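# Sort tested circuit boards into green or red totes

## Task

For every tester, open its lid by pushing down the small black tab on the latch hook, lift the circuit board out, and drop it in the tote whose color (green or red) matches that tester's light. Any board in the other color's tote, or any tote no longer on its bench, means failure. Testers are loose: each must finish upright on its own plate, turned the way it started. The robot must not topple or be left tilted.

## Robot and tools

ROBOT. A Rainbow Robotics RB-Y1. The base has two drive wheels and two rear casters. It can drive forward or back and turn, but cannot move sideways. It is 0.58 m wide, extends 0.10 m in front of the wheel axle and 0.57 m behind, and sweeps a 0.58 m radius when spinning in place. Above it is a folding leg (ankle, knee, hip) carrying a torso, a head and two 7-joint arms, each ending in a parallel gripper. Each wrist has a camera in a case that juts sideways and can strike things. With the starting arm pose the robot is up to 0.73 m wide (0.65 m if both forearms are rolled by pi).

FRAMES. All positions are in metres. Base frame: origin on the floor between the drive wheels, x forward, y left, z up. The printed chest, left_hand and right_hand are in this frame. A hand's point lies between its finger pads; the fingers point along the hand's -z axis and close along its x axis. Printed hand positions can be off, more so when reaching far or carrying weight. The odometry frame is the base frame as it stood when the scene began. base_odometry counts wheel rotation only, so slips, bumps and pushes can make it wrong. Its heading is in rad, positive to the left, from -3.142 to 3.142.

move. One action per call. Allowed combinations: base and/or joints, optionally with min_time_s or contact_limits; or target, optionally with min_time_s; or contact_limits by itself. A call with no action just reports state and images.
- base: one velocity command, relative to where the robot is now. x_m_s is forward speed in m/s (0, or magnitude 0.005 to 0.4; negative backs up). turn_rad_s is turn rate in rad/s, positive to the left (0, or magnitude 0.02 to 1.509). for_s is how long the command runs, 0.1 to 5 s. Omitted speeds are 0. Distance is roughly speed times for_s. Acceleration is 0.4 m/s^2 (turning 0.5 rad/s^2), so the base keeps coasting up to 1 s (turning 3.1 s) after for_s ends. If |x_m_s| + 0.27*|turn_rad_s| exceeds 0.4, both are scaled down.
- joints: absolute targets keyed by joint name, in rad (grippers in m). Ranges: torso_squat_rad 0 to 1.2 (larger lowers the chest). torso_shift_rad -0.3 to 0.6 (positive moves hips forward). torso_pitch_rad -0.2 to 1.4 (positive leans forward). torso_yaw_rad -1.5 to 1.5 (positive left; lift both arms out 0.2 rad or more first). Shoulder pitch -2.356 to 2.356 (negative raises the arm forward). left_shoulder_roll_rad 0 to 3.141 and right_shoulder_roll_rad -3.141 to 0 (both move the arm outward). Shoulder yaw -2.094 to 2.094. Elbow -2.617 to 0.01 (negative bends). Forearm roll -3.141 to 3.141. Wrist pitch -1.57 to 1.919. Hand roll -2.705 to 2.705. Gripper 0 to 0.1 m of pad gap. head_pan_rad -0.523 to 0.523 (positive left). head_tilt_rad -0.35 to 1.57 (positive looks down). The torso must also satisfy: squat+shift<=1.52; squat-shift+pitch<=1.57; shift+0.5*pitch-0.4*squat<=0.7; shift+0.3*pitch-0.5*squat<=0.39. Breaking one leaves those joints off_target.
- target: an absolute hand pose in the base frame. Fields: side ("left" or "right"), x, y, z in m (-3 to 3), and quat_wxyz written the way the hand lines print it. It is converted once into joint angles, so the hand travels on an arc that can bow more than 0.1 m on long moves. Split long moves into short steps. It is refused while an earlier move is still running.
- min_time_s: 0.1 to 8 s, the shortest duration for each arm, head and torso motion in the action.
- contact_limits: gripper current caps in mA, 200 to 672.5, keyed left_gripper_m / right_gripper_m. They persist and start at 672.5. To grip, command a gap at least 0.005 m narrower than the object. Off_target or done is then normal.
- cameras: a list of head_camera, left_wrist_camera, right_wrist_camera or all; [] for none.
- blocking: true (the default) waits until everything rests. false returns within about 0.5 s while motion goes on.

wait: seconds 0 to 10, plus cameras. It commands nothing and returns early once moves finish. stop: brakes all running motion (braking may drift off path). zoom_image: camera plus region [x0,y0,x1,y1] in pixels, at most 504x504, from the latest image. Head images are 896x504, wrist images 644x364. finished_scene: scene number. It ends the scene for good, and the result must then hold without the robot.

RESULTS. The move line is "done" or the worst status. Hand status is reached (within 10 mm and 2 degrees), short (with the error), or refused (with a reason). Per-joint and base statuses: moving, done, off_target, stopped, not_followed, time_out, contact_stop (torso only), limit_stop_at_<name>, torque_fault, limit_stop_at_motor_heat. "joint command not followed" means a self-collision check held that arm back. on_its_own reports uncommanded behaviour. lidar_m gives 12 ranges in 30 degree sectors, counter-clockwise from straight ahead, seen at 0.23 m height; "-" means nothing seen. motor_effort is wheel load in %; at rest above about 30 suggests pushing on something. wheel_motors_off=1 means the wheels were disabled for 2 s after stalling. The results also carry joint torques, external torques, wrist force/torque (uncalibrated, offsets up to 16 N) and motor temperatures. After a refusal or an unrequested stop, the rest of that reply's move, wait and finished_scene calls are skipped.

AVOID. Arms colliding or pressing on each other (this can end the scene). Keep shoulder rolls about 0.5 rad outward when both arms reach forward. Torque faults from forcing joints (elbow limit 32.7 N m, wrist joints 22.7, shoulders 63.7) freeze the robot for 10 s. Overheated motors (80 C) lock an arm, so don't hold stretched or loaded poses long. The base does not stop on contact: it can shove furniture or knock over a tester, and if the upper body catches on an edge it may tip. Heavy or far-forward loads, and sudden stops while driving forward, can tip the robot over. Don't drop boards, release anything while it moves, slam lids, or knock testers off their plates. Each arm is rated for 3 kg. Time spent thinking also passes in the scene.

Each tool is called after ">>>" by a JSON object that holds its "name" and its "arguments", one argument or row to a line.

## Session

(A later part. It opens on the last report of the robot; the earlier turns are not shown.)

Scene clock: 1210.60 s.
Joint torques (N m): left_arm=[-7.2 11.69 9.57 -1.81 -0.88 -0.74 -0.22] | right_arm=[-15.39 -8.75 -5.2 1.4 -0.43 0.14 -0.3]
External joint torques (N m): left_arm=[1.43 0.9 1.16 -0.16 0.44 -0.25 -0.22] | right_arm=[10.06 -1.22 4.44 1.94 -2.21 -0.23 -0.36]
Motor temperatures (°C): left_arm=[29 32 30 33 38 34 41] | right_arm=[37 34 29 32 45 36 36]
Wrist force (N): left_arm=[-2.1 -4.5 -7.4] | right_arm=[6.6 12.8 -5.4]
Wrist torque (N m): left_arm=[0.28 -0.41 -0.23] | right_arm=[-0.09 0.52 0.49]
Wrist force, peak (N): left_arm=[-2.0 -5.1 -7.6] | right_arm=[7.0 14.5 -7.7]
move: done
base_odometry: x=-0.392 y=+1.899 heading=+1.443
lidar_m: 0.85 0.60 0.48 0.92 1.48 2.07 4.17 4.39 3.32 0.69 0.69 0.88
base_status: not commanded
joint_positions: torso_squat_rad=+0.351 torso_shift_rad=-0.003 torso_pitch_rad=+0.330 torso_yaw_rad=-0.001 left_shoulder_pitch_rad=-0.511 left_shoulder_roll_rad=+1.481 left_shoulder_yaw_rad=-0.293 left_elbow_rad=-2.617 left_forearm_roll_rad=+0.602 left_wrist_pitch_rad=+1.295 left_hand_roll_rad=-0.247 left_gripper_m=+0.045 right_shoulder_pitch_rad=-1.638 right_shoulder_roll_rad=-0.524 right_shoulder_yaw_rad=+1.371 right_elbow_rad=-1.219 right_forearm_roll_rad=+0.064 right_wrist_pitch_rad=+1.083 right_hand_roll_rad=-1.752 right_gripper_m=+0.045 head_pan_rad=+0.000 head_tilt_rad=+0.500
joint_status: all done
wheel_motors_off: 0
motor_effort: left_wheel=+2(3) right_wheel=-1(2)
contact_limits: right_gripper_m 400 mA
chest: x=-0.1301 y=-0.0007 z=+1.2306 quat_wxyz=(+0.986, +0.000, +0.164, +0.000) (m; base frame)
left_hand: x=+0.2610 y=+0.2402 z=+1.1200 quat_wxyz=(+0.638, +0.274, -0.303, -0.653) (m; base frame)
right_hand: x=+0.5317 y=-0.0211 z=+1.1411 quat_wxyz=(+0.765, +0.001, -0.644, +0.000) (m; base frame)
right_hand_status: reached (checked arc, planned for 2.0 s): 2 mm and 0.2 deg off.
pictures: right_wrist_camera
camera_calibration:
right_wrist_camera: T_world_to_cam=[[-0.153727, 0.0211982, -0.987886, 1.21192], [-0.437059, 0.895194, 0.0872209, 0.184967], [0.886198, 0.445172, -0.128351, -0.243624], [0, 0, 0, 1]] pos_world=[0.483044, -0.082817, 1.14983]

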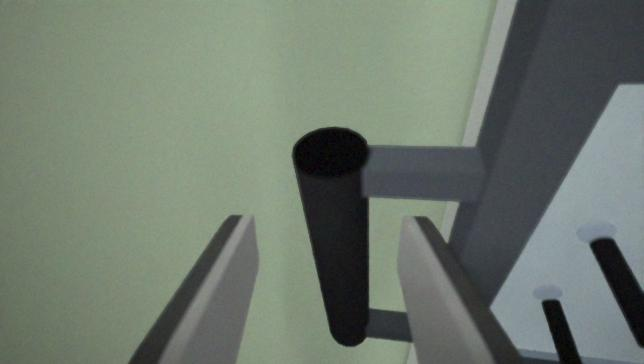

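>>> {"name": "move", "arguments": {
  "joints": {"right_gripper_m":0.008},
  "cameras": []
}}

>>> {"name": "move", "arguments": {
  "target": {"side":"right","x":0.512,"y":-0.018,"z":1.149,"quat_wxyz":[0.766,0,-0.643,0]},
  "min_time_s": 2,
  "cameras": []
}}

>>> {"name": "move", "arguments": {
  "target": {"side":"right","x":0.495,"y":-0.015,"z":1.156,"quat_wxyz":[0.766,0,-0.643,0]},
  "min_time_s": 2,
  "cameras": ["head_camera"]
}}

>>> {"name": "move", "arguments": {
  "target": {"side":"right","x":0.48,"y":-0.005,"z":1.163,"quat_wxyz":[0.766,0,-0.643,0]},
  "min_time_s": 2,
  "cameras": ["head_camera"]
}}

Scene clock: 1223.20 s.
Joint torques (N m): left_arm=[-7.27 11.49 9.4 -1.73 -0.85 -0.7 -0.23] | right_arm=[-23.43 -9.04 -9.28 0.53 1.68 0.29 -0.32]
External joint torques (N m): left_arm=[1.36 0.71 0.98 -0.08 0.47 -0.21 -0.24] | right_arm=[2 -1.53 0.35 1.08 -0.1 -0.07 -0.38]
Motor temperatures (°C): left_arm=[29 32 30 33 38 34 41] | right_arm=[37 34 29 32 45 36 36]
Wrist force (N): left_arm=[-2.0 -5.0 -7.3] | right_arm=[-6.0 10.2 -6.3]
Wrist torque (N m): left_arm=[0.32 -0.39 -0.22] | right_arm=[-0.06 0.71 0.84]
Wrist force, peak (N): left_arm=[-2.2 -4.7 -7.7] | right_arm=[6.7 13.2 -5.5]
move: off_target
base_odometry: x=-0.392 y=+1.899 heading=+1.443
lidar_m: 0.85 0.59 0.47 0.91 1.48 2.08 4.17 4.40 3.33 0.69 0.68 0.88
base_status: not commanded
joint_positions: torso_squat_rad=+0.351 torso_shift_rad=-0.003 torso_pitch_rad=+0.330 torso_yaw_rad=-0.001 left_shoulder_pitch_rad=-0.511 left_shoulder_roll_rad=+1.481 left_shoulder_yaw_rad=-0.293 left_elbow_rad=-2.617 left_forearm_roll_rad=+0.602 left_wrist_pitch_rad=+1.295 left_hand_roll_rad=-0.247 left_gripper_m=+0.045 right_shoulder_pitch_rad=-1.636 right_shoulder_roll_rad=-0.524 right_shoulder_yaw_rad=+1.372 right_elbow_rad=-1.218 right_forearm_roll_rad=+0.064 right_wrist_pitch_rad=+1.083 right_hand_roll_rad=-1.752 right_gripper_m=+0.016 head_pan_rad=+0.000 head_tilt_rad=+0.500
joint_status: right_gripper_m off_target (ended at +0.016, target +0.008)
wheel_motors_off: 0
motor_effort: left_wheel=+3(3) right_wheel=+0(1)
contact_limits: right_gripper_m 400 mA
chest: x=-0.1300 y=-0.0007 z=+1.2306 quat_wxyz=(+0.986, +0.000, +0.164, +0.000) (m; base frame)
left_hand: x=+0.2611 y=+0.2402 z=+1.1198 quat_wxyz=(+0.638, +0.274, -0.303, -0.653) (m; base frame)
right_hand: x=+0.5316 y=-0.0217 z=+1.1393 quat_wxyz=(+0.766, +0.000, -0.643, +0.000) (m; base frame)
pictures: none
No camera images: "cameras" was empty.

Scene clock: 1225.53 s.
Joint torques (N m): left_arm=[-7.52 11.4 9.43 -1.8 -0.93 -0.65 -0.22] | right_arm=[-29.9 -12.45 -15.01 -0.22 4.64 1.59 0.9]
External joint torques (N m): left_arm=[1.11 0.61 1.01 -0.14 0.38 -0.16 -0.23] | right_arm=[-5.14 -5.14 -4.8 0.54 2.77 1.26 0.84]
Motor temperatures (°C): left_arm=[29 32 30 33 38 34 41] | right_arm=[37 34 29 32 45 36 36]
Wrist force (N): left_arm=[-2.1 -4.6 -7.8] | right_arm=[-19.6 12.1 -9.0]
Wrist torque (N m): left_arm=[0.28 -0.40 -0.24] | right_arm=[0.08 0.51 0.05]
Wrist force, peak (N): left_arm=[-2.1 -4.6 -7.8] | right_arm=[-14.6 17.0 -10.8]
move: done
base_odometry: x=-0.392 y=+1.899 heading=+1.443
lidar_m: 0.85 0.60 0.47 0.92 1.48 2.08 4.17 4.39 3.32 0.69 0.68 0.88
base_status: not commanded
joint_positions: torso_squat_rad=+0.351 torso_shift_rad=-0.003 torso_pitch_rad=+0.330 torso_yaw_rad=-0.001 left_shoulder_pitch_rad=-0.511 left_shoulder_roll_rad=+1.481 left_shoulder_yaw_rad=-0.293 left_elbow_rad=-2.617 left_forearm_roll_rad=+0.602 left_wrist_pitch_rad=+1.295 left_hand_roll_rad=-0.247 left_gripper_m=+0.045 right_shoulder_pitch_rad=-1.635 right_shoulder_roll_rad=-0.560 right_shoulder_yaw_rad=+1.364 right_elbow_rad=-1.349 right_forearm_roll_rad=+0.049 right_wrist_pitch_rad=+1.177 right_hand_roll_rad=-1.733 right_gripper_m=+0.015 head_pan_rad=+0.000 head_tilt_rad=+0.500
joint_status: all done
wheel_motors_off: 0
motor_effort: left_wheel=+2(4) right_wheel=+0(2)
contact_limits: right_gripper_m 400 mA
chest: x=-0.1297 y=-0.0008 z=+1.2306 quat_wxyz=(+0.986, +0.000, +0.164, +0.000) (m; base frame)
left_hand: x=+0.2614 y=+0.2402 z=+1.1196 quat_wxyz=(+0.638, +0.274, -0.302, -0.653) (m; base frame)
right_hand: x=+0.5119 y=-0.0175 z=+1.1469 quat_wxyz=(+0.767, +0.000, -0.642, +0.001) (m; base frame)
right_hand_status: reached (checked arc, planned for 2.0 s): 2 mm and 0.2 deg off.
pictures: none
No camera images: "cameras" was empty.

Scene clock: 1227.87 s.
Joint torques (N m): left_arm=[-7.6 11.18 9.29 -1.8 -0.99 -0.69 -0.25] | right_arm=[-28.94 -10.61 -15.48 -1.28 4.56 1.06 0.71]
External joint torques (N m): left_arm=[1.03 0.39 0.88 -0.15 0.32 -0.2 -0.26] | right_arm=[-4.76 -3.47 -4.92 -0.39 2.62 0.75 0.65]
Motor temperatures (°C): left_arm=[29 32 30 33 38 34 41] | right_arm=[37 34 29 32 45 36 36]
Wrist force (N): left_arm=[-2.2 -4.8 -7.2] | right_arm=[-18.2 10.1 -10.3]
Wrist torque (N m): left_arm=[0.31 -0.40 -0.23] | right_arm=[0.09 0.54 0.09]
Wrist force, peak (N): left_arm=[-2.1 -4.9 -7.5] | right_arm=[-21.2 12.3 -8.1]
move: done
base_odometry: x=-0.392 y=+1.899 heading=+1.443
lidar_m: 0.85 0.60 0.48 0.91 1.48 2.08 4.17 4.39 3.32 0.68 0.69 0.88
base_status: not commanded
joint_positions: torso_squat_rad=+0.351 torso_shift_rad=-0.003 torso_pitch_rad=+0.330 torso_yaw_rad=-0.001 left_shoulder_pitch_rad=-0.511 left_shoulder_roll_rad=+1.481 left_shoulder_yaw_rad=-0.293 left_elbow_rad=-2.617 left_forearm_roll_rad=+0.602 left_wrist_pitch_rad=+1.295 left_hand_roll_rad=-0.247 left_gripper_m=+0.045 right_shoulder_pitch_rad=-1.636 right_shoulder_roll_rad=-0.586 right_shoulder_yaw_rad=+1.358 right_elbow_rad=-1.453 right_forearm_roll_rad=+0.041 right_wrist_pitch_rad=+1.255 right_hand_roll_rad=-1.722 right_gripper_m=+0.015 head_pan_rad=+0.000 head_tilt_rad=+0.500
joint_status: all done
wheel_motors_off: 0
motor_effort: left_wheel=+3(4) right_wheel=-2(2)
contact_limits: right_gripper_m 400 mA
chest: x=-0.1297 y=-0.0008 z=+1.2305 quat_wxyz=(+0.986, +0.000, +0.164, +0.000) (m; base frame)
left_hand: x=+0.2614 y=+0.2402 z=+1.1195 quat_wxyz=(+0.638, +0.274, -0.302, -0.653) (m; base frame)
right_hand: x=+0.4947 y=-0.0149 z=+1.1544 quat_wxyz=(+0.767, +0.000, -0.642, +0.000) (m; base frame)
right_hand_status: reached (checked arc, planned for 2.0 s): 2 mm and 0.2 deg off.
pictures: head_camera
camera_calibration:
head_camera: T_world_to_cam=[[0.0253871, -0.998766, 0.0426736, -0.0617364], [-0.710491, -0.0480562, -0.702064, 1.01943], [0.703249, -0.0124958, -0.710834, 0.974023], [0, 0, 0, 1]] pos_world=[0.0408803, -0.000499386, 1.41071]

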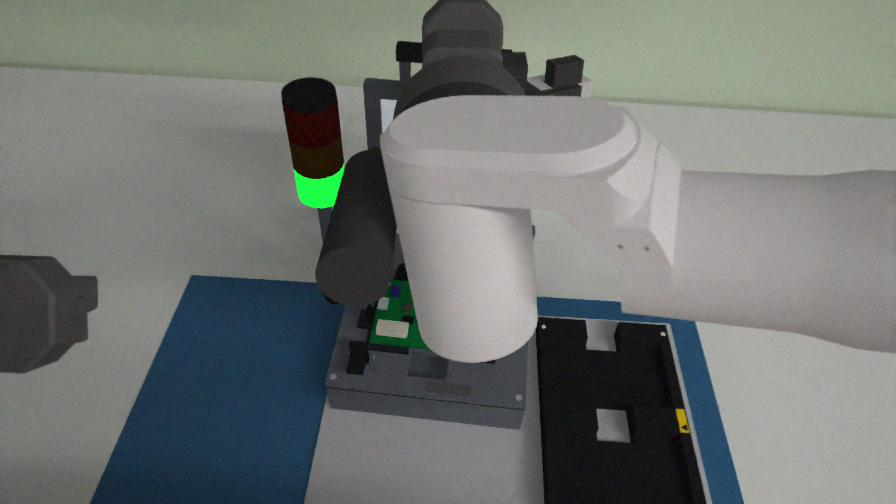

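Scene clock: 1230.20 s.
Joint torques (N m): left_arm=[-7.56 11.37 9.44 -1.81 -0.95 -0.68 -0.28] | right_arm=[-28.57 -2.88 -14.21 -3.1 3.2 0.21 0.55]
External joint torques (N m): left_arm=[1.06 0.58 1.03 -0.15 0.37 -0.19 -0.29] | right_arm=[-4.79 4.05 -3.51 -2.12 1.21 -0.07 0.5]
Motor temperatures (°C): left_arm=[29 32 30 33 38 34 41] | right_arm=[37 34 29 32 45 36 36]
Wrist force (N): left_arm=[-2.1 -4.7 -7.4] | right_arm=[-12.6 7.2 -12.6]
Wrist torque (N m): left_arm=[0.29 -0.40 -0.21] | right_arm=[0.06 0.37 0.32]
Wrist force, peak (N): left_arm=[-2.1 -4.9 -7.6] | right_arm=[-19.1 10.3 -10.2]
move: done
base_odometry: x=-0.392 y=+1.899 heading=+1.443
lidar_m: 0.85 0.61 0.47 0.91 1.48 2.09 4.17 4.39 3.32 0.69 0.68 0.87
base_status: not commanded
joint_positions: torso_squat_rad=+0.351 torso_shift_rad=-0.003 torso_pitch_rad=+0.330 torso_yaw_rad=-0.001 left_shoulder_pitch_rad=-0.511 left_shoulder_roll_rad=+1.481 left_shoulder_yaw_rad=-0.293 left_elbow_rad=-2.617 left_forearm_roll_rad=+0.602 left_wrist_pitch_rad=+1.295 left_hand_roll_rad=-0.247 left_gripper_m=+0.045 right_shoulder_pitch_rad=-1.646 right_shoulder_roll_rad=-0.581 right_shoulder_yaw_rad=+1.351 right_elbow_rad=-1.513 right_forearm_roll_rad=+0.031 right_wrist_pitch_rad=+1.324 right_hand_roll_rad=-1.710 right_gripper_m=+0.015 head_pan_rad=+0.000 head_tilt_rad=+0.500
joint_status: all done
wheel_motors_off: 0
motor_effort: left_wheel=+2(4) right_wheel=+0(2)
contact_limits: right_gripper_m 400 mA
chest: x=-0.1297 y=-0.0008 z=+1.2305 quat_wxyz=(+0.986, +0.000, +0.164, +0.000) (m; base frame)
left_hand: x=+0.2614 y=+0.2402 z=+1.1195 quat_wxyz=(+0.638, +0.274, -0.302, -0.653) (m; base frame)
right_hand: x=+0.4802 y=-0.0060 z=+1.1620 quat_wxyz=(+0.766, -0.001, -0.642, +0.000) (m; base frame)
right_hand_status: reached (checked arc, planned for 2.0 s): 1 mm and 0.1 deg off.
pictures: head_camera
camera_calibration:
head_camera: T_world_to_cam=[[0.0253852, -0.998766, 0.0426744, -0.0617376], [-0.710491, -0.0480554, -0.702064, 1.01943], [0.703248, -0.0124977, -0.710834, 0.974023], [0, 0, 0, 1]] pos_world=[0.0408804, -0.00049938, 1.41071]

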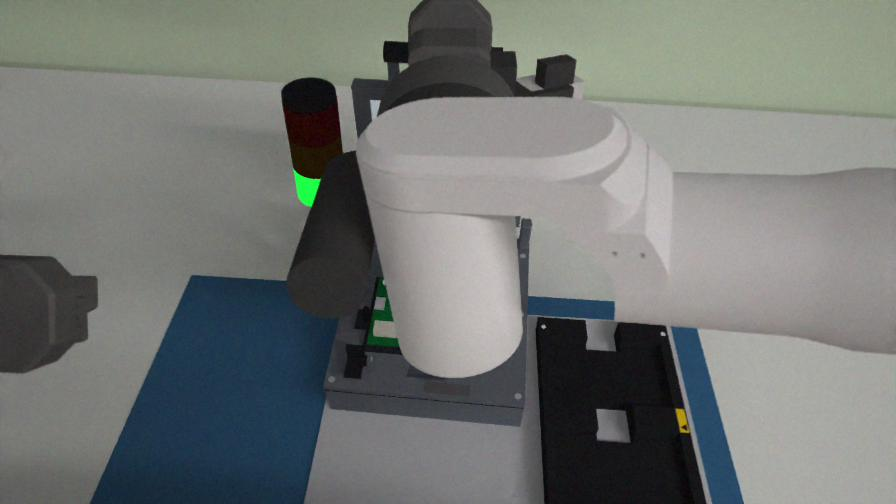

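>>> {"name": "move", "arguments": {
  "target": {"side":"right","x":0.465,"y":-0.006,"z":1.173,"quat_wxyz":[0.766,0,-0.643,0]},
  "min_time_s": 2,
  "cameras": []
}}

>>> {"name": "move", "arguments": {
  "target": {"side":"right","x":0.445,"y":-0.006,"z":1.178,"quat_wxyz":[0.766,0,-0.643,0]},
  "min_time_s": 2,
  "cameras": ["head_camera"]
}}

>>> {"name": "move", "arguments": {
  "target": {"side":"right","x":0.425,"y":-0.006,"z":1.180,"quat_wxyz":[0.766,0,-0.643,0]},
  "min_time_s": 2,
  "cameras": ["head_camera"]
}}

Scene clock: 1241.60 s.
Joint torques (N m): left_arm=[-7.36 11.34 9.34 -1.8 -0.92 -0.64 -0.24] | right_arm=[-31.12 -9.89 -16.61 -1.54 5.11 0.87 0.72]
External joint torques (N m): left_arm=[1.27 0.55 0.92 -0.15 0.39 -0.15 -0.25] | right_arm=[-7.88 -3.07 -5.7 -0.5 3.09 0.61 0.66]
Motor temperatures (°C): left_arm=[29 32 30 33 38 34 41] | right_arm=[37 34 29 32 46 36 36]
Wrist force (N): left_arm=[-2.1 -4.7 -7.2] | right_arm=[-19.5 10.2 -10.5]
Wrist torque (N m): left_arm=[0.29 -0.42 -0.22] | right_arm=[0.03 0.60 0.19]
Wrist force, peak (N): left_arm=[-2.2 -4.9 -7.6] | right_arm=[-20.4 10.3 -10.8]
move: done
base_odometry: x=-0.392 y=+1.899 heading=+1.443
lidar_m: 0.85 0.60 0.47 0.91 1.48 2.08 4.17 4.40 3.32 0.69 0.68 0.87
base_status: not commanded
joint_positions: torso_squat_rad=+0.351 torso_shift_rad=-0.003 torso_pitch_rad=+0.330 torso_yaw_rad=-0.001 left_shoulder_pitch_rad=-0.511 left_shoulder_roll_rad=+1.481 left_shoulder_yaw_rad=-0.293 left_elbow_rad=-2.617 left_forearm_roll_rad=+0.602 left_wrist_pitch_rad=+1.295 left_hand_roll_rad=-0.247 left_gripper_m=+0.045 right_shoulder_pitch_rad=-1.650 right_shoulder_roll_rad=-0.608 right_shoulder_yaw_rad=+1.342 right_elbow_rad=-1.606 right_forearm_roll_rad=+0.017 right_wrist_pitch_rad=+1.390 right_hand_roll_rad=-1.696 right_gripper_m=+0.015 head_pan_rad=+0.000 head_tilt_rad=+0.500
joint_status: all done
wheel_motors_off: 0
motor_effort: left_wheel=+2(4) right_wheel=-1(2)
contact_limits: right_gripper_m 400 mA
chest: x=-0.1297 y=-0.0008 z=+1.2305 quat_wxyz=(+0.986, +0.000, +0.164, +0.000) (m; base frame)
left_hand: x=+0.2614 y=+0.2402 z=+1.1195 quat_wxyz=(+0.638, +0.274, -0.302, -0.653) (m; base frame)
right_hand: x=+0.4646 y=-0.0060 z=+1.1710 quat_wxyz=(+0.767, +0.000, -0.642, +0.000) (m; base frame)
right_hand_status: reached (checked arc, planned for 2.0 s): 2 mm and 0.2 deg off.
pictures: none
No camera images: "cameras" was empty.

Scene clock: 1243.93 s.
Joint torques (N m): left_arm=[-7.65 11.38 9.33 -1.65 -0.91 -0.69 -0.23] | right_arm=[-24.84 -7.49 -14.87 -2.73 3.74 0.28 0.65]
External joint torques (N m): left_arm=[0.98 0.59 0.92 0 0.4 -0.2 -0.24] | right_arm=[-2.29 -0.88 -3.85 -1.59 1.7 0.03 0.59]
Motor temperatures (°C): left_arm=[29 32 30 33 38 34 41] | right_arm=[37 34 29 32 46 36 36]
Wrist force (N): left_arm=[-2.2 -4.6 -7.1] | right_arm=[-14.5 8.6 -12.2]
Wrist torque (N m): left_arm=[0.27 -0.42 -0.22] | right_arm=[-0.08 0.38 0.16]
Wrist force, peak (N): left_arm=[-2.1 -4.6 -7.8] | right_arm=[-20.3 10.9 -10.7]
move: done
base_odometry: x=-0.392 y=+1.899 heading=+1.443
lidar_m: 0.84 0.60 0.48 0.91 1.48 2.07 4.17 4.39 3.32 0.68 0.69 0.88
base_status: not commanded
joint_positions: torso_squat_rad=+0.351 torso_shift_rad=-0.003 torso_pitch_rad=+0.330 torso_yaw_rad=-0.001 left_shoulder_pitch_rad=-0.511 left_shoulder_roll_rad=+1.481 left_shoulder_yaw_rad=-0.293 left_elbow_rad=-2.617 left_forearm_roll_rad=+0.602 left_wrist_pitch_rad=+1.295 left_hand_roll_rad=-0.247 left_gripper_m=+0.045 right_shoulder_pitch_rad=-1.648 right_shoulder_roll_rad=-0.629 right_shoulder_yaw_rad=+1.339 right_elbow_rad=-1.706 right_forearm_roll_rad=+0.015 right_wrist_pitch_rad=+1.470 right_hand_roll_rad=-1.693 right_gripper_m=+0.015 head_pan_rad=+0.000 head_tilt_rad=+0.500
joint_status: all done
wheel_motors_off: 0
motor_effort: left_wheel=+3(3) right_wheel=-1(2)
contact_limits: right_gripper_m 400 mA
chest: x=-0.1297 y=-0.0008 z=+1.2306 quat_wxyz=(+0.986, +0.000, +0.164, +0.000) (m; base frame)
left_hand: x=+0.2614 y=+0.2402 z=+1.1195 quat_wxyz=(+0.638, +0.274, -0.302, -0.653) (m; base frame)
right_hand: x=+0.4450 y=-0.0062 z=+1.1771 quat_wxyz=(+0.766, +0.000, -0.642, +0.000) (m; base frame)
right_hand_status: reached (checked arc, planned for 2.0 s): 1 mm and 0.1 deg off.
pictures: head_camera
camera_calibration:
head_camera: T_world_to_cam=[[0.0253776, -0.998767, 0.042677, -0.0617419], [-0.710477, -0.048052, -0.702078, 1.01945], [0.703262, -0.0125039, -0.71082, 0.97401], [0, 0, 0, 1]] pos_world=[0.0408749, -0.00050039, 1.41071]

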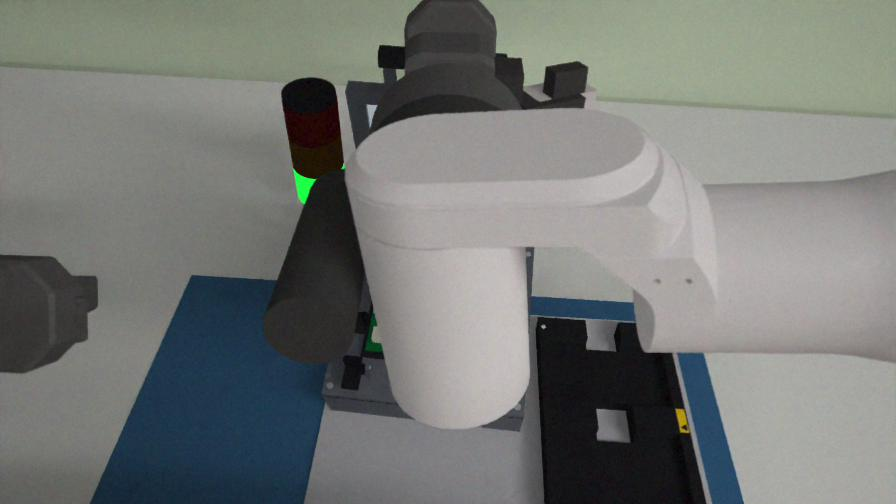

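Scene clock: 1246.27 s.
Joint torques (N m): left_arm=[-7.41 11.36 9.44 -1.78 -0.96 -0.66 -0.22] | right_arm=[-22.53 -5.99 -11.56 -3.43 3.6 -0.07 0.01]
External joint torques (N m): left_arm=[1.21 0.57 1.03 -0.12 0.35 -0.16 -0.23] | right_arm=[-0.65 0.37 -0.55 -2.17 1.55 -0.33 -0.05]
Motor temperatures (°C): left_arm=[29 32 30 33 38 34 41] | right_arm=[37 34 29 32 46 36 36]
Wrist force (N): left_arm=[-2.0 -4.9 -7.2] | right_arm=[-10.9 7.6 -12.7]
Wrist torque (N m): left_arm=[0.32 -0.39 -0.25] | right_arm=[-0.12 0.38 0.15]
Wrist force, peak (N): left_arm=[-2.2 -4.9 -7.7] | right_arm=[-16.0 9.3 -12.1]
move: done
base_odometry: x=-0.392 y=+1.899 heading=+1.443
lidar_m: 0.84 0.61 0.47 0.92 1.47 2.08 4.18 4.39 3.32 0.69 0.68 0.88
base_status: not commanded
joint_positions: torso_squat_rad=+0.351 torso_shift_rad=-0.003 torso_pitch_rad=+0.330 torso_yaw_rad=-0.001 left_shoulder_pitch_rad=-0.511 left_shoulder_roll_rad=+1.481 left_shoulder_yaw_rad=-0.293 left_elbow_rad=-2.617 left_forearm_roll_rad=+0.602 left_wrist_pitch_rad=+1.295 left_hand_roll_rad=-0.247 left_gripper_m=+0.045 right_shoulder_pitch_rad=-1.643 right_shoulder_roll_rad=-0.640 right_shoulder_yaw_rad=+1.340 right_elbow_rad=-1.795 right_forearm_roll_rad=+0.018 right_wrist_pitch_rad=+1.547 right_hand_roll_rad=-1.696 right_gripper_m=+0.015 head_pan_rad=+0.000 head_tilt_rad=+0.500
joint_status: all done
wheel_motors_off: 0
motor_effort: left_wheel=+2(3) right_wheel=+0(2)
contact_limits: right_gripper_m 400 mA
chest: x=-0.1297 y=-0.0008 z=+1.2306 quat_wxyz=(+0.986, +0.000, +0.164, +0.000) (m; base frame)
left_hand: x=+0.2614 y=+0.2402 z=+1.1196 quat_wxyz=(+0.638, +0.274, -0.302, -0.653) (m; base frame)
right_hand: x=+0.4252 y=-0.0063 z=+1.1797 quat_wxyz=(+0.766, +0.000, -0.643, +0.000) (m; base frame)
right_hand_status: reached (checked arc, planned for 2.0 s): 0 mm and 0.1 deg off.
pictures: head_camera
camera_calibration:
head_camera: T_world_to_cam=[[0.0253754, -0.998767, 0.0426781, -0.0617434], [-0.710468, -0.0480514, -0.702088, 1.01946], [0.703272, -0.0125056, -0.710811, 0.974003], [0, 0, 0, 1]] pos_world=[0.0408683, -0.000500414, 1.41071]

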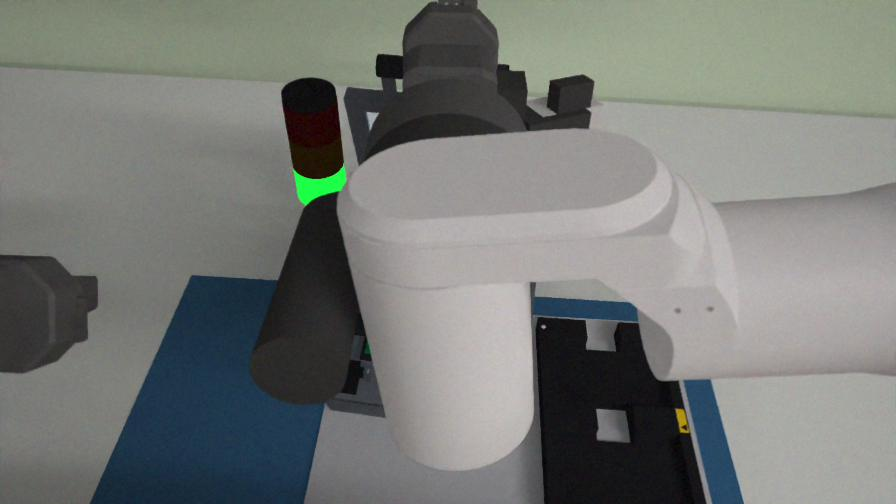

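>>> {"name": "move", "arguments": {
  "target": {"side":"right","x":0.415,"y":-0.006,"z":1.188,"quat_wxyz":[0.766,0,-0.643,0]},
  "min_time_s": 2,
  "cameras": ["head_camera"]
}}

>>> {"name": "move", "arguments": {
  "target": {"side":"right","x":0.40,"y":-0.006,"z":1.190,"quat_wxyz":[0.766,0,-0.643,0]},
  "min_time_s": 2,
  "cameras": ["head_camera"]
}}

Scene clock: 1257.13 s.
Joint torques (N m): left_arm=[-7.54 11.23 9.34 -1.82 -0.93 -0.74 -0.25] | right_arm=[-28.97 -8.88 -16.46 -2.5 4.92 0.65 0.76]
External joint torques (N m): left_arm=[1.08 0.44 0.93 -0.17 0.38 -0.24 -0.26] | right_arm=[-7.41 -2.59 -5.44 -1.25 2.86 0.42 0.71]
Motor temperatures (°C): left_arm=[29 32 30 33 38 34 41] | right_arm=[37 34 29 32 46 36 36]
Wrist force (N): left_arm=[-2.0 -4.7 -7.1] | right_arm=[-18.5 9.4 -12.2]
Wrist torque (N m): left_arm=[0.29 -0.39 -0.23] | right_arm=[-0.04 0.58 0.11]
Wrist force, peak (N): left_arm=[-2.4 -4.7 -7.6] | right_arm=[-18.7 9.7 -12.3]
move: done
base_odometry: x=-0.392 y=+1.899 heading=+1.443
lidar_m: 0.85 0.61 0.48 0.91 1.48 2.07 4.18 4.39 3.32 0.68 0.68 0.88
base_status: not commanded
joint_positions: torso_squat_rad=+0.351 torso_shift_rad=-0.003 torso_pitch_rad=+0.330 torso_yaw_rad=-0.001 left_shoulder_pitch_rad=-0.511 left_shoulder_roll_rad=+1.481 left_shoulder_yaw_rad=-0.293 left_elbow_rad=-2.617 left_forearm_roll_rad=+0.602 left_wrist_pitch_rad=+1.295 left_hand_roll_rad=-0.247 left_gripper_m=+0.045 right_shoulder_pitch_rad=-1.650 right_shoulder_roll_rad=-0.649 right_shoulder_yaw_rad=+1.332 right_elbow_rad=-1.842 right_forearm_roll_rad=+0.006 right_wrist_pitch_rad=+1.587 right_hand_roll_rad=-1.685 right_gripper_m=+0.015 head_pan_rad=+0.000 head_tilt_rad=+0.500
joint_status: all done
wheel_motors_off: 0
motor_effort: left_wheel=+2(3) right_wheel=-1(2)
contact_limits: right_gripper_m 400 mA
chest: x=-0.1297 y=-0.0008 z=+1.2306 quat_wxyz=(+0.986, +0.000, +0.164, +0.000) (m; base frame)
left_hand: x=+0.2614 y=+0.2402 z=+1.1196 quat_wxyz=(+0.638, +0.274, -0.302, -0.653) (m; base frame)
right_hand: x=+0.4155 y=-0.0060 z=+1.1859 quat_wxyz=(+0.767, -0.001, -0.642, +0.001) (m; base frame)
right_hand_status: reached (checked arc, planned for 2.0 s): 2 mm and 0.2 deg off.
pictures: head_camera
camera_calibration:
head_camera: T_world_to_cam=[[0.0253753, -0.998767, 0.042678, -0.0617435], [-0.710468, -0.0480513, -0.702088, 1.01946], [0.703272, -0.0125057, -0.710811, 0.974003], [0, 0, 0, 1]] pos_world=[0.0408684, -0.000500523, 1.41071]

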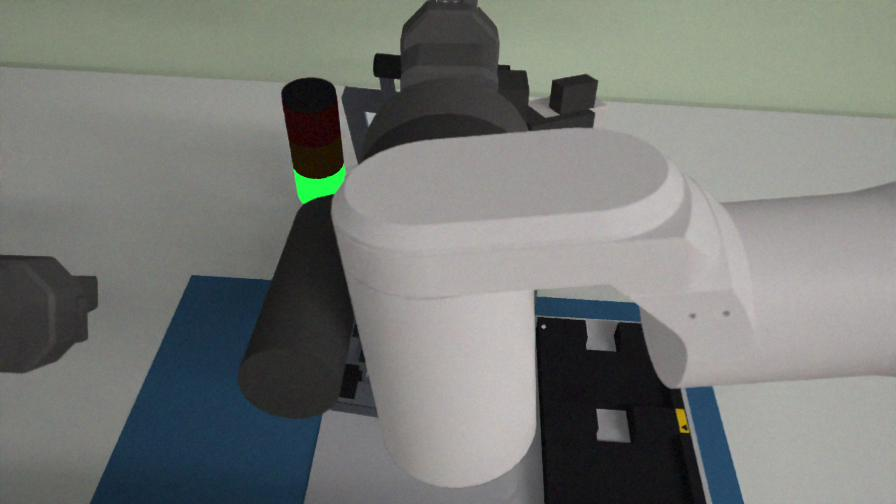

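Scene clock: 1259.47 s.
Joint torques (N m): left_arm=[-7.65 11.15 9.23 -1.84 -0.9 -0.57 -0.21] | right_arm=[-23.44 -7.39 -13.35 -2.93 4.15 0.26 0.06]
External joint torques (N m): left_arm=[0.97 0.36 0.82 -0.19 0.41 -0.08 -0.22] | right_arm=[-2.4 -1.28 -2.41 -1.61 2.1 0.02 0.01]
Motor temperatures (°C): left_arm=[29 32 30 33 38 34 41] | right_arm=[37 34 29 32 46 36 36]
Wrist force (N): left_arm=[-1.8 -4.5 -7.4] | right_arm=[-14.7 8.8 -12.7]
Wrist torque (N m): left_arm=[0.26 -0.38 -0.24] | right_arm=[-0.16 0.47 0.09]
Wrist force, peak (N): left_arm=[-2.1 -4.8 -7.7] | right_arm=[-18.8 10.3 -12.0]
move: done
base_odometry: x=-0.392 y=+1.899 heading=+1.443
lidar_m: 0.84 0.60 0.48 0.91 1.48 2.08 4.18 4.39 3.32 0.68 0.68 0.87
base_status: not commanded
joint_positions: torso_squat_rad=+0.351 torso_shift_rad=-0.003 torso_pitch_rad=+0.330 torso_yaw_rad=-0.001 left_shoulder_pitch_rad=-0.511 left_shoulder_roll_rad=+1.481 left_shoulder_yaw_rad=-0.293 left_elbow_rad=-2.617 left_forearm_roll_rad=+0.602 left_wrist_pitch_rad=+1.295 left_hand_roll_rad=-0.247 left_gripper_m=+0.045 right_shoulder_pitch_rad=-1.649 right_shoulder_roll_rad=-0.653 right_shoulder_yaw_rad=+1.332 right_elbow_rad=-1.908 right_forearm_roll_rad=+0.007 right_wrist_pitch_rad=+1.648 right_hand_roll_rad=-1.686 right_gripper_m=+0.015 head_pan_rad=+0.000 head_tilt_rad=+0.500
joint_status: all done
wheel_motors_off: 0
motor_effort: left_wheel=+3(4) right_wheel=-1(3)
contact_limits: right_gripper_m 400 mA
chest: x=-0.1297 y=-0.0008 z=+1.2306 quat_wxyz=(+0.986, +0.000, +0.164, +0.000) (m; base frame)
left_hand: x=+0.2614 y=+0.2402 z=+1.1196 quat_wxyz=(+0.638, +0.274, -0.302, -0.653) (m; base frame)
right_hand: x=+0.4000 y=-0.0061 z=+1.1892 quat_wxyz=(+0.766, +0.000, -0.642, +0.000) (m; base frame)
right_hand_status: reached (checked arc, planned for 2.0 s): 1 mm and 0.1 deg off.
pictures: head_camera
camera_calibration:
head_camera: T_world_to_cam=[[0.0253756, -0.998767, 0.0426779, -0.0617433], [-0.710468, -0.0480514, -0.702087, 1.01946], [0.703272, -0.0125054, -0.710811, 0.974003], [0, 0, 0, 1]] pos_world=[0.0408693, -0.000500496, 1.41071]

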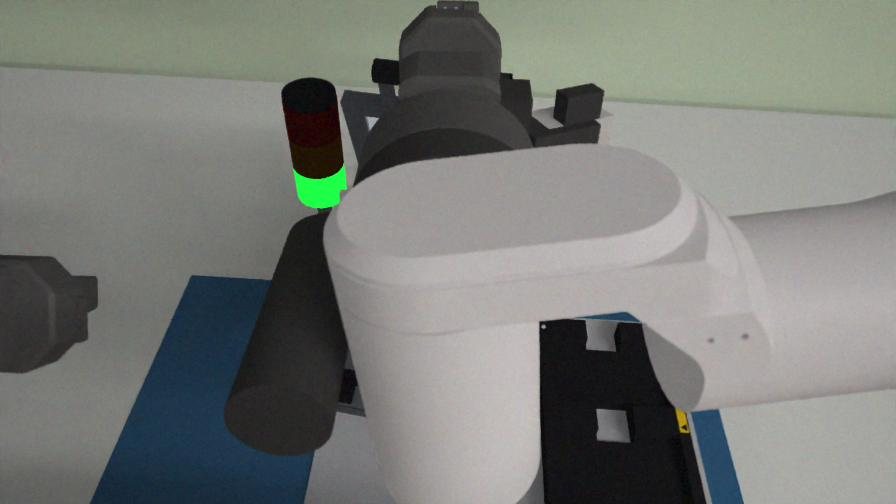

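>>> {"name": "move", "arguments": {
  "target": {"side":"right","x":0.39,"y":-0.005,"z":1.197,"quat_wxyz":[0.766,0,-0.643,0]},
  "min_time_s": 2,
  "cameras": []
}}

>>> {"name": "move", "arguments": {
  "target": {"side":"right","x":0.37,"y":-0.005,"z":1.190,"quat_wxyz":[0.766,0,-0.643,0]},
  "min_time_s": 2.5
}}

Scene clock: 1267.67 s.
Joint torques (N m): left_arm=[-7.53 11.22 9.19 -1.91 -0.89 -0.68 -0.22] | right_arm=[-27.62 -8.36 -16.02 -2.64 4.63 0.48 0.79]
External joint torques (N m): left_arm=[1.09 0.43 0.78 -0.25 0.43 -0.18 -0.23] | right_arm=[-6.87 -2.33 -5.14 -1.33 2.58 0.25 0.74]
Motor temperatures (°C): left_arm=[29 32 30 33 38 34 41] | right_arm=[37 34 29 32 46 36 36]
Wrist force (N): left_arm=[-2.2 -4.7 -7.2] | right_arm=[-17.9 9.9 -12.2]
Wrist torque (N m): left_arm=[0.30 -0.41 -0.23] | right_arm=[-0.14 0.58 0.05]
Wrist force, peak (N): left_arm=[-2.3 -5.1 -7.4] | right_arm=[-18.4 9.9 -12.6]
move: done
base_odometry: x=-0.392 y=+1.899 heading=+1.443
lidar_m: 0.85 0.60 0.48 0.92 1.48 2.08 4.17 4.39 3.32 0.69 0.69 0.88
base_status: not commanded
joint_positions: torso_squat_rad=+0.351 torso_shift_rad=-0.003 torso_pitch_rad=+0.330 torso_yaw_rad=-0.001 left_shoulder_pitch_rad=-0.511 left_shoulder_roll_rad=+1.481 left_shoulder_yaw_rad=-0.293 left_elbow_rad=-2.617 left_forearm_roll_rad=+0.602 left_wrist_pitch_rad=+1.295 left_hand_roll_rad=-0.247 left_gripper_m=+0.045 right_shoulder_pitch_rad=-1.656 right_shoulder_roll_rad=-0.654 right_shoulder_yaw_rad=+1.323 right_elbow_rad=-1.948 right_forearm_roll_rad=-0.004 right_wrist_pitch_rad=+1.688 right_hand_roll_rad=-1.678 right_gripper_m=+0.015 head_pan_rad=+0.000 head_tilt_rad=+0.500
joint_status: all done
wheel_motors_off: 0
motor_effort: left_wheel=+2(3) right_wheel=-2(2)
contact_limits: right_gripper_m 400 mA
chest: x=-0.1297 y=-0.0008 z=+1.2306 quat_wxyz=(+0.986, +0.000, +0.164, +0.000) (m; base frame)
left_hand: x=+0.2614 y=+0.2402 z=+1.1196 quat_wxyz=(+0.638, +0.274, -0.302, -0.653) (m; base frame)
right_hand: x=+0.3905 y=-0.0050 z=+1.1951 quat_wxyz=(+0.767, -0.001, -0.642, +0.001) (m; base frame)
right_hand_status: reached (checked arc, planned for 2.0 s): 2 mm and 0.2 deg off.
pictures: none
No camera images: "cameras" was empty.

Scene clock: 1270.50 s.
Joint torques (N m): left_arm=[-7.48 11.15 9.32 -1.82 -0.91 -0.63 -0.26] | right_arm=[-19.84 -1.08 -10.3 -3.46 3.05 -0.33 0.22]
External joint torques (N m): left_arm=[1.14 0.36 0.91 -0.16 0.41 -0.14 -0.27] | right_arm=[0.24 4.63 0.36 -1.95 1.04 -0.58 0.17]
Motor temperatures (°C): left_arm=[29 32 30 33 38 34 41] | right_arm=[37 34 29 32 46 36 36]
Wrist force (N): left_arm=[-1.9 -4.8 -7.2] | right_arm=[-8.8 7.0 -11.8]
Wrist torque (N m): left_arm=[0.31 -0.39 -0.23] | right_arm=[-0.19 0.39 -0.05]
Wrist force, peak (N): left_arm=[-2.4 -4.6 -7.7] | right_arm=[-18.3 9.8 -12.5]
move: done
base_odometry: x=-0.392 y=+1.899 heading=+1.443
lidar_m: 0.84 0.60 0.47 0.91 1.48 2.08 4.17 4.40 3.32 0.69 0.68 0.87
base_status: not commanded
joint_positions: torso_squat_rad=+0.351 torso_shift_rad=-0.003 torso_pitch_rad=+0.330 torso_yaw_rad=-0.001 left_shoulder_pitch_rad=-0.511 left_shoulder_roll_rad=+1.481 left_shoulder_yaw_rad=-0.293 left_elbow_rad=-2.617 left_forearm_roll_rad=+0.602 left_wrist_pitch_rad=+1.295 left_hand_roll_rad=-0.247 left_gripper_m=+0.045 right_shoulder_pitch_rad=-1.643 right_shoulder_roll_rad=-0.645 right_shoulder_yaw_rad=+1.343 right_elbow_rad=-2.016 right_forearm_roll_rad=+0.018 right_wrist_pitch_rad=+1.764 right_hand_roll_rad=-1.694 right_gripper_m=+0.015 head_pan_rad=+0.000 head_tilt_rad=+0.500
joint_status: all done
wheel_motors_off: 0
motor_effort: left_wheel=+2(4) right_wheel=+0(3)
contact_limits: right_gripper_m 400 mA
chest: x=-0.1297 y=-0.0008 z=+1.2306 quat_wxyz=(+0.986, +0.000, +0.164, +0.000) (m; base frame)
left_hand: x=+0.2614 y=+0.2402 z=+1.1196 quat_wxyz=(+0.638, +0.274, -0.302, -0.653) (m; base frame)
right_hand: x=+0.3704 y=-0.0057 z=+1.1901 quat_wxyz=(+0.766, -0.001, -0.643, -0.001) (m; base frame)
right_hand_status: reached (checked arc, planned for 2.5 s): 1 mm and 0.1 deg off.
pictures: head_camera, left_wrist_camera, right_wrist_camera
camera_calibration:
head_camera: T_world_to_cam=[[0.0253742, -0.998767, 0.0426789, -0.0617444], [-0.710446, -0.0480515, -0.702109, 1.01948], [0.703294, -0.0125055, -0.710789, 0.973988], [0, 0, 0, 1]] pos_world=[0.0408548, -0.000500327, 1.41072]
left_wrist_camera: T_world_to_cam=[[-0.0162141, -0.999361, 0.0318571, 0.207235], [-0.946465, 0.00506687, -0.322767, 0.64178], [0.322399, -0.035385, -0.945942, 1.05231], [0, 0, 0, 1]] pos_world=[0.271519, 0.241087, 1.19597]
right_wrist_camera: T_world_to_cam=[[-0.156322, 0.0202324, -0.987499, 1.23567], [-0.433912, 0.896739, 0.0870615, 0.0954274], [0.88729, 0.442097, -0.131401, -0.0980862], [0, 0, 0, 1]] pos_world=[0.3216, -0.0672104, 1.19903]

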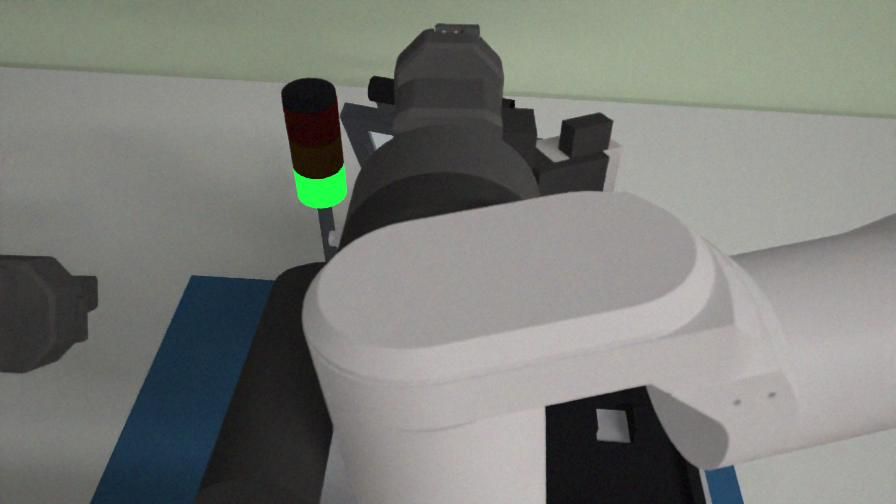

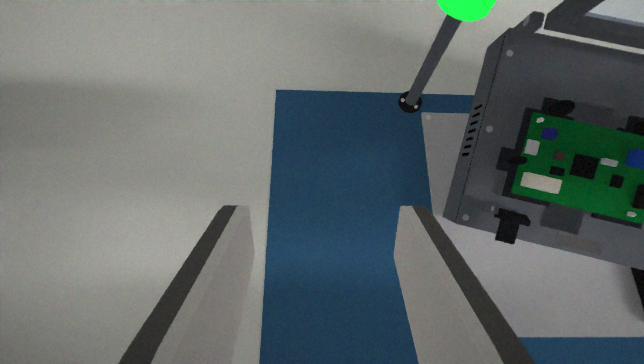

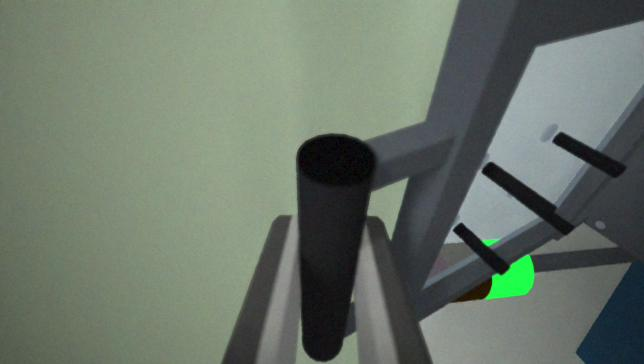

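>>> {"name": "move", "arguments": {
  "target": {"side":"right","x":0.375,"y":-0.006,"z":1.193,"quat_wxyz":[0.762,0.067,-0.639,0.080]},
  "min_time_s": 3,
  "cameras": ["left_wrist_camera"]
}}

Scene clock: 1286.77 s.
Joint torques (N m): left_arm=[-7.44 11.27 9.32 -1.83 -0.88 -0.66 -0.22] | right_arm=[-19.53 -6.47 -11.28 -3.19 3.26 -0.79 1.19]
External joint torques (N m): left_arm=[1.18 0.48 0.91 -0.17 0.43 -0.17 -0.22] | right_arm=[0.08 -0.17 -0.22 -1.84 1.21 -1.02 1.13]
Motor temperatures (°C): left_arm=[29 32 30 33 38 34 41] | right_arm=[37 34 29 32 46 36 36]
Wrist force (N): left_arm=[-1.9 -4.5 -7.2] | right_arm=[-9.0 8.0 -11.7]
Wrist torque (N m): left_arm=[0.27 -0.38 -0.24] | right_arm=[-0.26 0.46 -0.28]
Wrist force, peak (N): left_arm=[-2.2 -4.7 -7.8] | right_arm=[-18.1 10.4 -13.0]
move: done
base_odometry: x=-0.392 y=+1.899 heading=+1.443
lidar_m: 0.85 0.60 0.48 0.92 1.48 2.08 4.17 4.39 3.31 0.69 0.68 0.88
base_status: not commanded
joint_positions: torso_squat_rad=+0.351 torso_shift_rad=-0.003 torso_pitch_rad=+0.330 torso_yaw_rad=-0.001 left_shoulder_pitch_rad=-0.511 left_shoulder_roll_rad=+1.481 left_shoulder_yaw_rad=-0.293 left_elbow_rad=-2.617 left_forearm_roll_rad=+0.602 left_wrist_pitch_rad=+1.295 left_hand_roll_rad=-0.247 left_gripper_m=+0.045 right_shoulder_pitch_rad=-1.620 right_shoulder_roll_rad=-0.824 right_shoulder_yaw_rad=+1.353 right_elbow_rad=-2.118 right_forearm_roll_rad=+0.032 right_wrist_pitch_rad=+1.485 right_hand_roll_rad=-1.684 right_gripper_m=+0.015 head_pan_rad=+0.000 head_tilt_rad=+0.500
joint_status: all done
wheel_motors_off: 0
motor_effort: left_wheel=+2(4) right_wheel=+0(3)
contact_limits: right_gripper_m 400 mA
chest: x=-0.1297 y=-0.0008 z=+1.2306 quat_wxyz=(+0.986, +0.000, +0.164, +0.000) (m; base frame)
left_hand: x=+0.2614 y=+0.2402 z=+1.1196 quat_wxyz=(+0.638, +0.274, -0.302, -0.653) (m; base frame)
right_hand: x=+0.3747 y=-0.0064 z=+1.1929 quat_wxyz=(+0.762, +0.066, -0.639, +0.079) (m; base frame)
right_hand_status: reached (checked arc, planned for 3.0 s): 1 mm and 0.2 deg off.
pictures: left_wrist_camera
camera_calibration:
left_wrist_camera: T_world_to_cam=[[-0.0162148, -0.999361, 0.0318572, 0.207235], [-0.946465, 0.00506751, -0.322766, 0.64178], [0.322398, -0.0353853, -0.945942, 1.05231], [0, 0, 0, 1]] pos_world=[0.27152, 0.241086, 1.19597]

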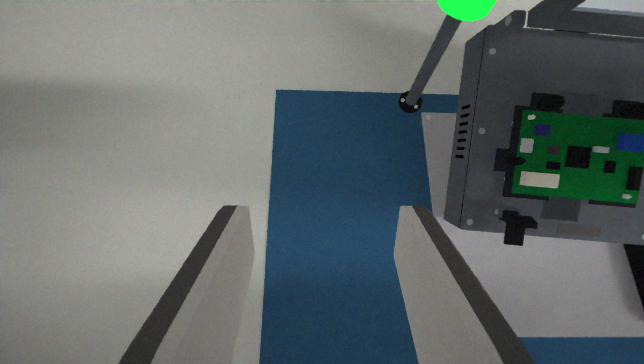

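>>> {"name": "move", "arguments": {
  "target": {"side":"right","x":0.375,"y":-0.006,"z":1.18,"quat_wxyz":[0.762,0.067,-0.639,0.080]},
  "min_time_s": 3,
  "cameras": ["left_wrist_camera"]
}}

>>> {"name": "move", "arguments": {
  "target": {"side":"right","x":0.38,"y":-0.006,"z":1.172,"quat_wxyz":[0.762,0.067,-0.639,0.080]},
  "min_time_s": 3,
  "cameras": ["left_wrist_camera"]
}}

Scene clock: 1300.20 s.
Joint torques (N m): left_arm=[-7.64 11.46 9.42 -1.83 -0.96 -0.69 -0.15] | right_arm=[-19.15 -1.99 -11.01 -2.6 3.27 -0.82 0.4]
External joint torques (N m): left_arm=[0.98 0.67 1.01 -0.17 0.35 -0.2 -0.16] | right_arm=[0.44 4.25 0.01 -1 1.23 -1.08 0.34]
Motor temperatures (°C): left_arm=[29 32 30 33 38 34 41] | right_arm=[37 34 29 32 46 36 36]
Wrist force (N): left_arm=[-2.2 -4.8 -7.6] | right_arm=[-9.1 7.1 -12.1]
Wrist torque (N m): left_arm=[0.29 -0.42 -0.23] | right_arm=[-0.20 0.36 -0.20]
Wrist force, peak (N): left_arm=[-2.1 -4.9 -7.8] | right_arm=[-9.2 7.7 -12.5]
move: done
base_odometry: x=-0.392 y=+1.899 heading=+1.443
lidar_m: 0.84 0.60 0.48 0.91 1.47 2.08 4.17 4.40 3.32 0.69 0.68 0.88
base_status: not commanded
joint_positions: torso_squat_rad=+0.351 torso_shift_rad=-0.003 torso_pitch_rad=+0.330 torso_yaw_rad=-0.001 left_shoulder_pitch_rad=-0.511 left_shoulder_roll_rad=+1.481 left_shoulder_yaw_rad=-0.293 left_elbow_rad=-2.617 left_forearm_roll_rad=+0.602 left_wrist_pitch_rad=+1.295 left_hand_roll_rad=-0.247 left_gripper_m=+0.045 right_shoulder_pitch_rad=-1.598 right_shoulder_roll_rad=-0.815 right_shoulder_yaw_rad=+1.376 right_elbow_rad=-2.104 right_forearm_roll_rad=+0.068 right_wrist_pitch_rad=+1.474 right_hand_roll_rad=-1.701 right_gripper_m=+0.015 head_pan_rad=+0.000 head_tilt_rad=+0.500
joint_status: all done
wheel_motors_off: 0
motor_effort: left_wheel=+0(4) right_wheel=-2(3)
contact_limits: right_gripper_m 400 mA
chest: x=-0.1297 y=-0.0008 z=+1.2306 quat_wxyz=(+0.986, +0.000, +0.164, +0.000) (m; base frame)
left_hand: x=+0.2614 y=+0.2402 z=+1.1196 quat_wxyz=(+0.638, +0.274, -0.302, -0.653) (m; base frame)
right_hand: x=+0.3749 y=-0.0067 z=+1.1801 quat_wxyz=(+0.762, +0.066, -0.639, +0.080) (m; base frame)
right_hand_status: reached (checked arc, planned for 3.0 s): 1 mm and 0.1 deg off.
pictures: left_wrist_camera
camera_calibration:
left_wrist_camera: T_world_to_cam=[[-0.0162141, -0.999361, 0.0318571, 0.207235], [-0.946465, 0.00506695, -0.322766, 0.64178], [0.322399, -0.035385, -0.945942, 1.05231], [0, 0, 0, 1]] pos_world=[0.27152, 0.241087, 1.19597]

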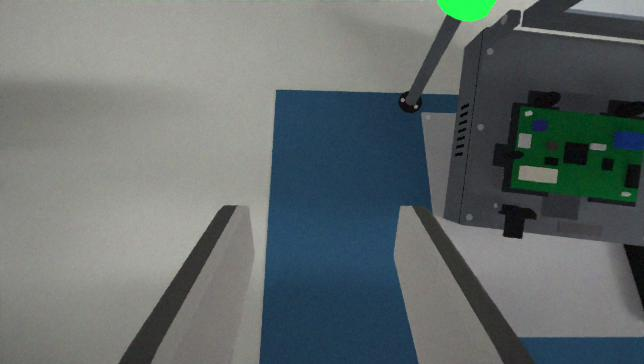

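Scene clock: 1303.53 s.
Joint torques (N m): left_arm=[-7.31 11.35 9.36 -1.75 -0.89 -0.72 -0.24] | right_arm=[-19.37 -1.8 -10.84 -2.65 3.32 -0.95 0.26]
External joint torques (N m): left_arm=[1.32 0.56 0.94 -0.1 0.42 -0.23 -0.25] | right_arm=[0.38 4.47 0.21 -0.97 1.29 -1.24 0.21]
Motor temperatures (°C): left_arm=[29 32 30 33 38 34 41] | right_arm=[37 34 29 32 46 36 36]
Wrist force (N): left_arm=[-2.2 -4.6 -7.6] | right_arm=[-9.2 7.3 -12.7]
Wrist torque (N m): left_arm=[0.28 -0.43 -0.24] | right_arm=[-0.25 0.38 -0.18]
Wrist force, peak (N): left_arm=[-2.0 -4.7 -7.7] | right_arm=[-9.3 7.7 -12.8]
move: done
base_odometry: x=-0.392 y=+1.899 heading=+1.443
lidar_m: 0.85 0.60 0.48 0.91 1.48 2.07 4.17 4.39 3.32 0.69 0.68 0.87
base_status: not commanded
joint_positions: torso_squat_rad=+0.351 torso_shift_rad=-0.003 torso_pitch_rad=+0.330 torso_yaw_rad=-0.001 left_shoulder_pitch_rad=-0.511 left_shoulder_roll_rad=+1.481 left_shoulder_yaw_rad=-0.293 left_elbow_rad=-2.617 left_forearm_roll_rad=+0.602 left_wrist_pitch_rad=+1.295 left_hand_roll_rad=-0.247 left_gripper_m=+0.045 right_shoulder_pitch_rad=-1.587 right_shoulder_roll_rad=-0.808 right_shoulder_yaw_rad=+1.388 right_elbow_rad=-2.075 right_forearm_roll_rad=+0.089 right_wrist_pitch_rad=+1.451 right_hand_roll_rad=-1.713 right_gripper_m=+0.015 head_pan_rad=+0.000 head_tilt_rad=+0.500
joint_status: all done
wheel_motors_off: 0
motor_effort: left_wheel=+1(4) right_wheel=+0(3)
contact_limits: right_gripper_m 400 mA
chest: x=-0.1297 y=-0.0008 z=+1.2306 quat_wxyz=(+0.986, +0.000, +0.164, +0.000) (m; base frame)
left_hand: x=+0.2614 y=+0.2402 z=+1.1196 quat_wxyz=(+0.638, +0.274, -0.302, -0.653) (m; base frame)
right_hand: x=+0.3799 y=-0.0069 z=+1.1720 quat_wxyz=(+0.762, +0.066, -0.639, +0.080) (m; base frame)
right_hand_status: reached (checked arc, planned for 3.0 s): 1 mm and 0.1 deg off.
pictures: left_wrist_camera
camera_calibration:
left_wrist_camera: T_world_to_cam=[[-0.0162146, -0.999361, 0.0318572, 0.207235], [-0.946465, 0.00506735, -0.322766, 0.64178], [0.322399, -0.0353852, -0.945942, 1.05231], [0, 0, 0, 1]] pos_world=[0.27152, 0.241086, 1.19597]

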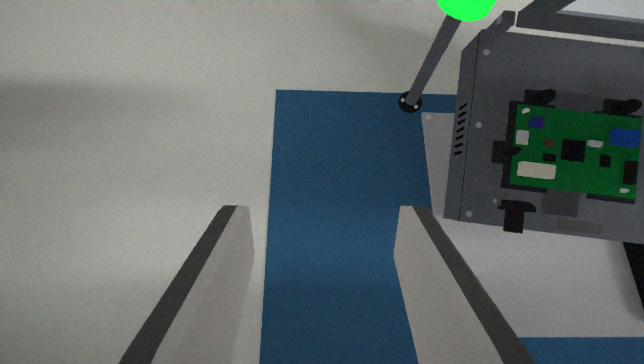

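>>> {"name": "move", "arguments": {
  "joints": {"right_gripper_m":0.045},
  "cameras": ["head_camera","left_wrist_camera"]
}}

Scene clock: 1338.07 s.
Joint torques (N m): left_arm=[-7.52 11.33 9.35 -1.87 -0.9 -0.68 -0.24] | right_arm=[-19.13 -3.5 -11.71 -2.05 1.98 -0.05 0.36]
External joint torques (N m): left_arm=[1.1 0.54 0.94 -0.21 0.42 -0.18 -0.25] | right_arm=[0.62 2.77 -0.66 -0.36 -0.05 -0.34 0.31]
Motor temperatures (°C): left_arm=[29 32 30 33 38 34 41] | right_arm=[37 33 29 32 46 36 36]
Wrist force (N): left_arm=[-1.9 -4.7 -7.3] | right_arm=[-3.8 10.6 -7.8]
Wrist torque (N m): left_arm=[0.31 -0.37 -0.24] | right_arm=[-0.10 0.49 0.44]
Wrist force, peak (N): left_arm=[-2.2 -4.8 -7.6] | right_arm=[-9.4 7.1 -13.0]
move: done
base_odometry: x=-0.392 y=+1.899 heading=+1.443
lidar_m: 0.85 0.60 0.48 0.91 1.48 2.09 4.17 4.39 3.32 0.69 0.68 0.88
base_status: not commanded
joint_positions: torso_squat_rad=+0.351 torso_shift_rad=-0.003 torso_pitch_rad=+0.330 torso_yaw_rad=-0.001 left_shoulder_pitch_rad=-0.511 left_shoulder_roll_rad=+1.481 left_shoulder_yaw_rad=-0.293 left_elbow_rad=-2.617 left_forearm_roll_rad=+0.602 left_wrist_pitch_rad=+1.295 left_hand_roll_rad=-0.247 left_gripper_m=+0.045 right_shoulder_pitch_rad=-1.587 right_shoulder_roll_rad=-0.808 right_shoulder_yaw_rad=+1.388 right_elbow_rad=-2.075 right_forearm_roll_rad=+0.089 right_wrist_pitch_rad=+1.451 right_hand_roll_rad=-1.713 right_gripper_m=+0.045 head_pan_rad=+0.000 head_tilt_rad=+0.500
joint_status: all done
wheel_motors_off: 0
motor_effort: left_wheel=+2(4) right_wheel=+1(2)
contact_limits: right_gripper_m 400 mA
chest: x=-0.1298 y=-0.0008 z=+1.2306 quat_wxyz=(+0.986, +0.000, +0.164, +0.000) (m; base frame)
left_hand: x=+0.2613 y=+0.2402 z=+1.1197 quat_wxyz=(+0.638, +0.274, -0.303, -0.653) (m; base frame)
right_hand: x=+0.3796 y=-0.0066 z=+1.1722 quat_wxyz=(+0.762, +0.066, -0.639, +0.080) (m; base frame)
pictures: head_camera, left_wrist_camera
camera_calibration:
head_camera: T_world_to_cam=[[0.0253635, -0.998766, 0.0426872, -0.0617529], [-0.710267, -0.0480529, -0.70229, 1.01965], [0.703475, -0.0125067, -0.71061, 0.9739], [0, 0, 0, 1]] pos_world=[0.0406746, -0.000499399, 1.41079]
left_wrist_camera: T_world_to_cam=[[-0.0162205, -0.999361, 0.0318511, 0.20724], [-0.946381, 0.00506574, -0.323013, 0.641973], [0.322645, -0.0353827, -0.945859, 1.0523], [0, 0, 0, 1]] pos_world=[0.271393, 0.241088, 1.19609]

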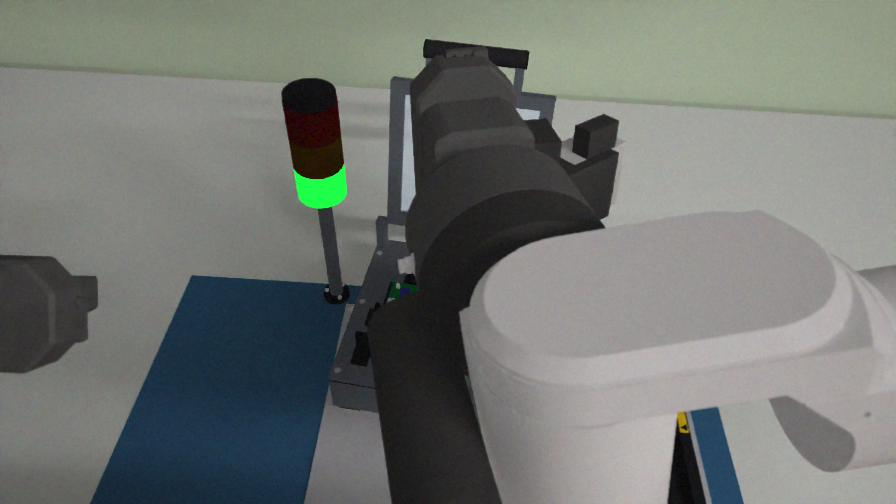

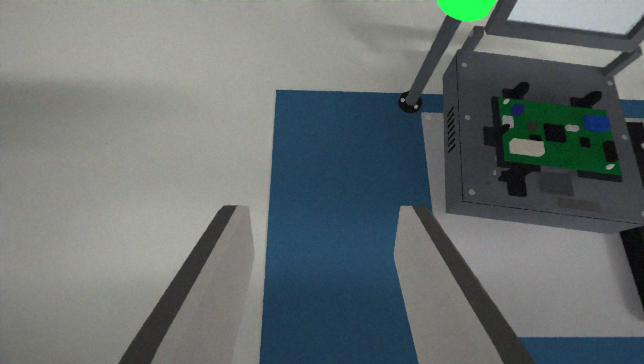

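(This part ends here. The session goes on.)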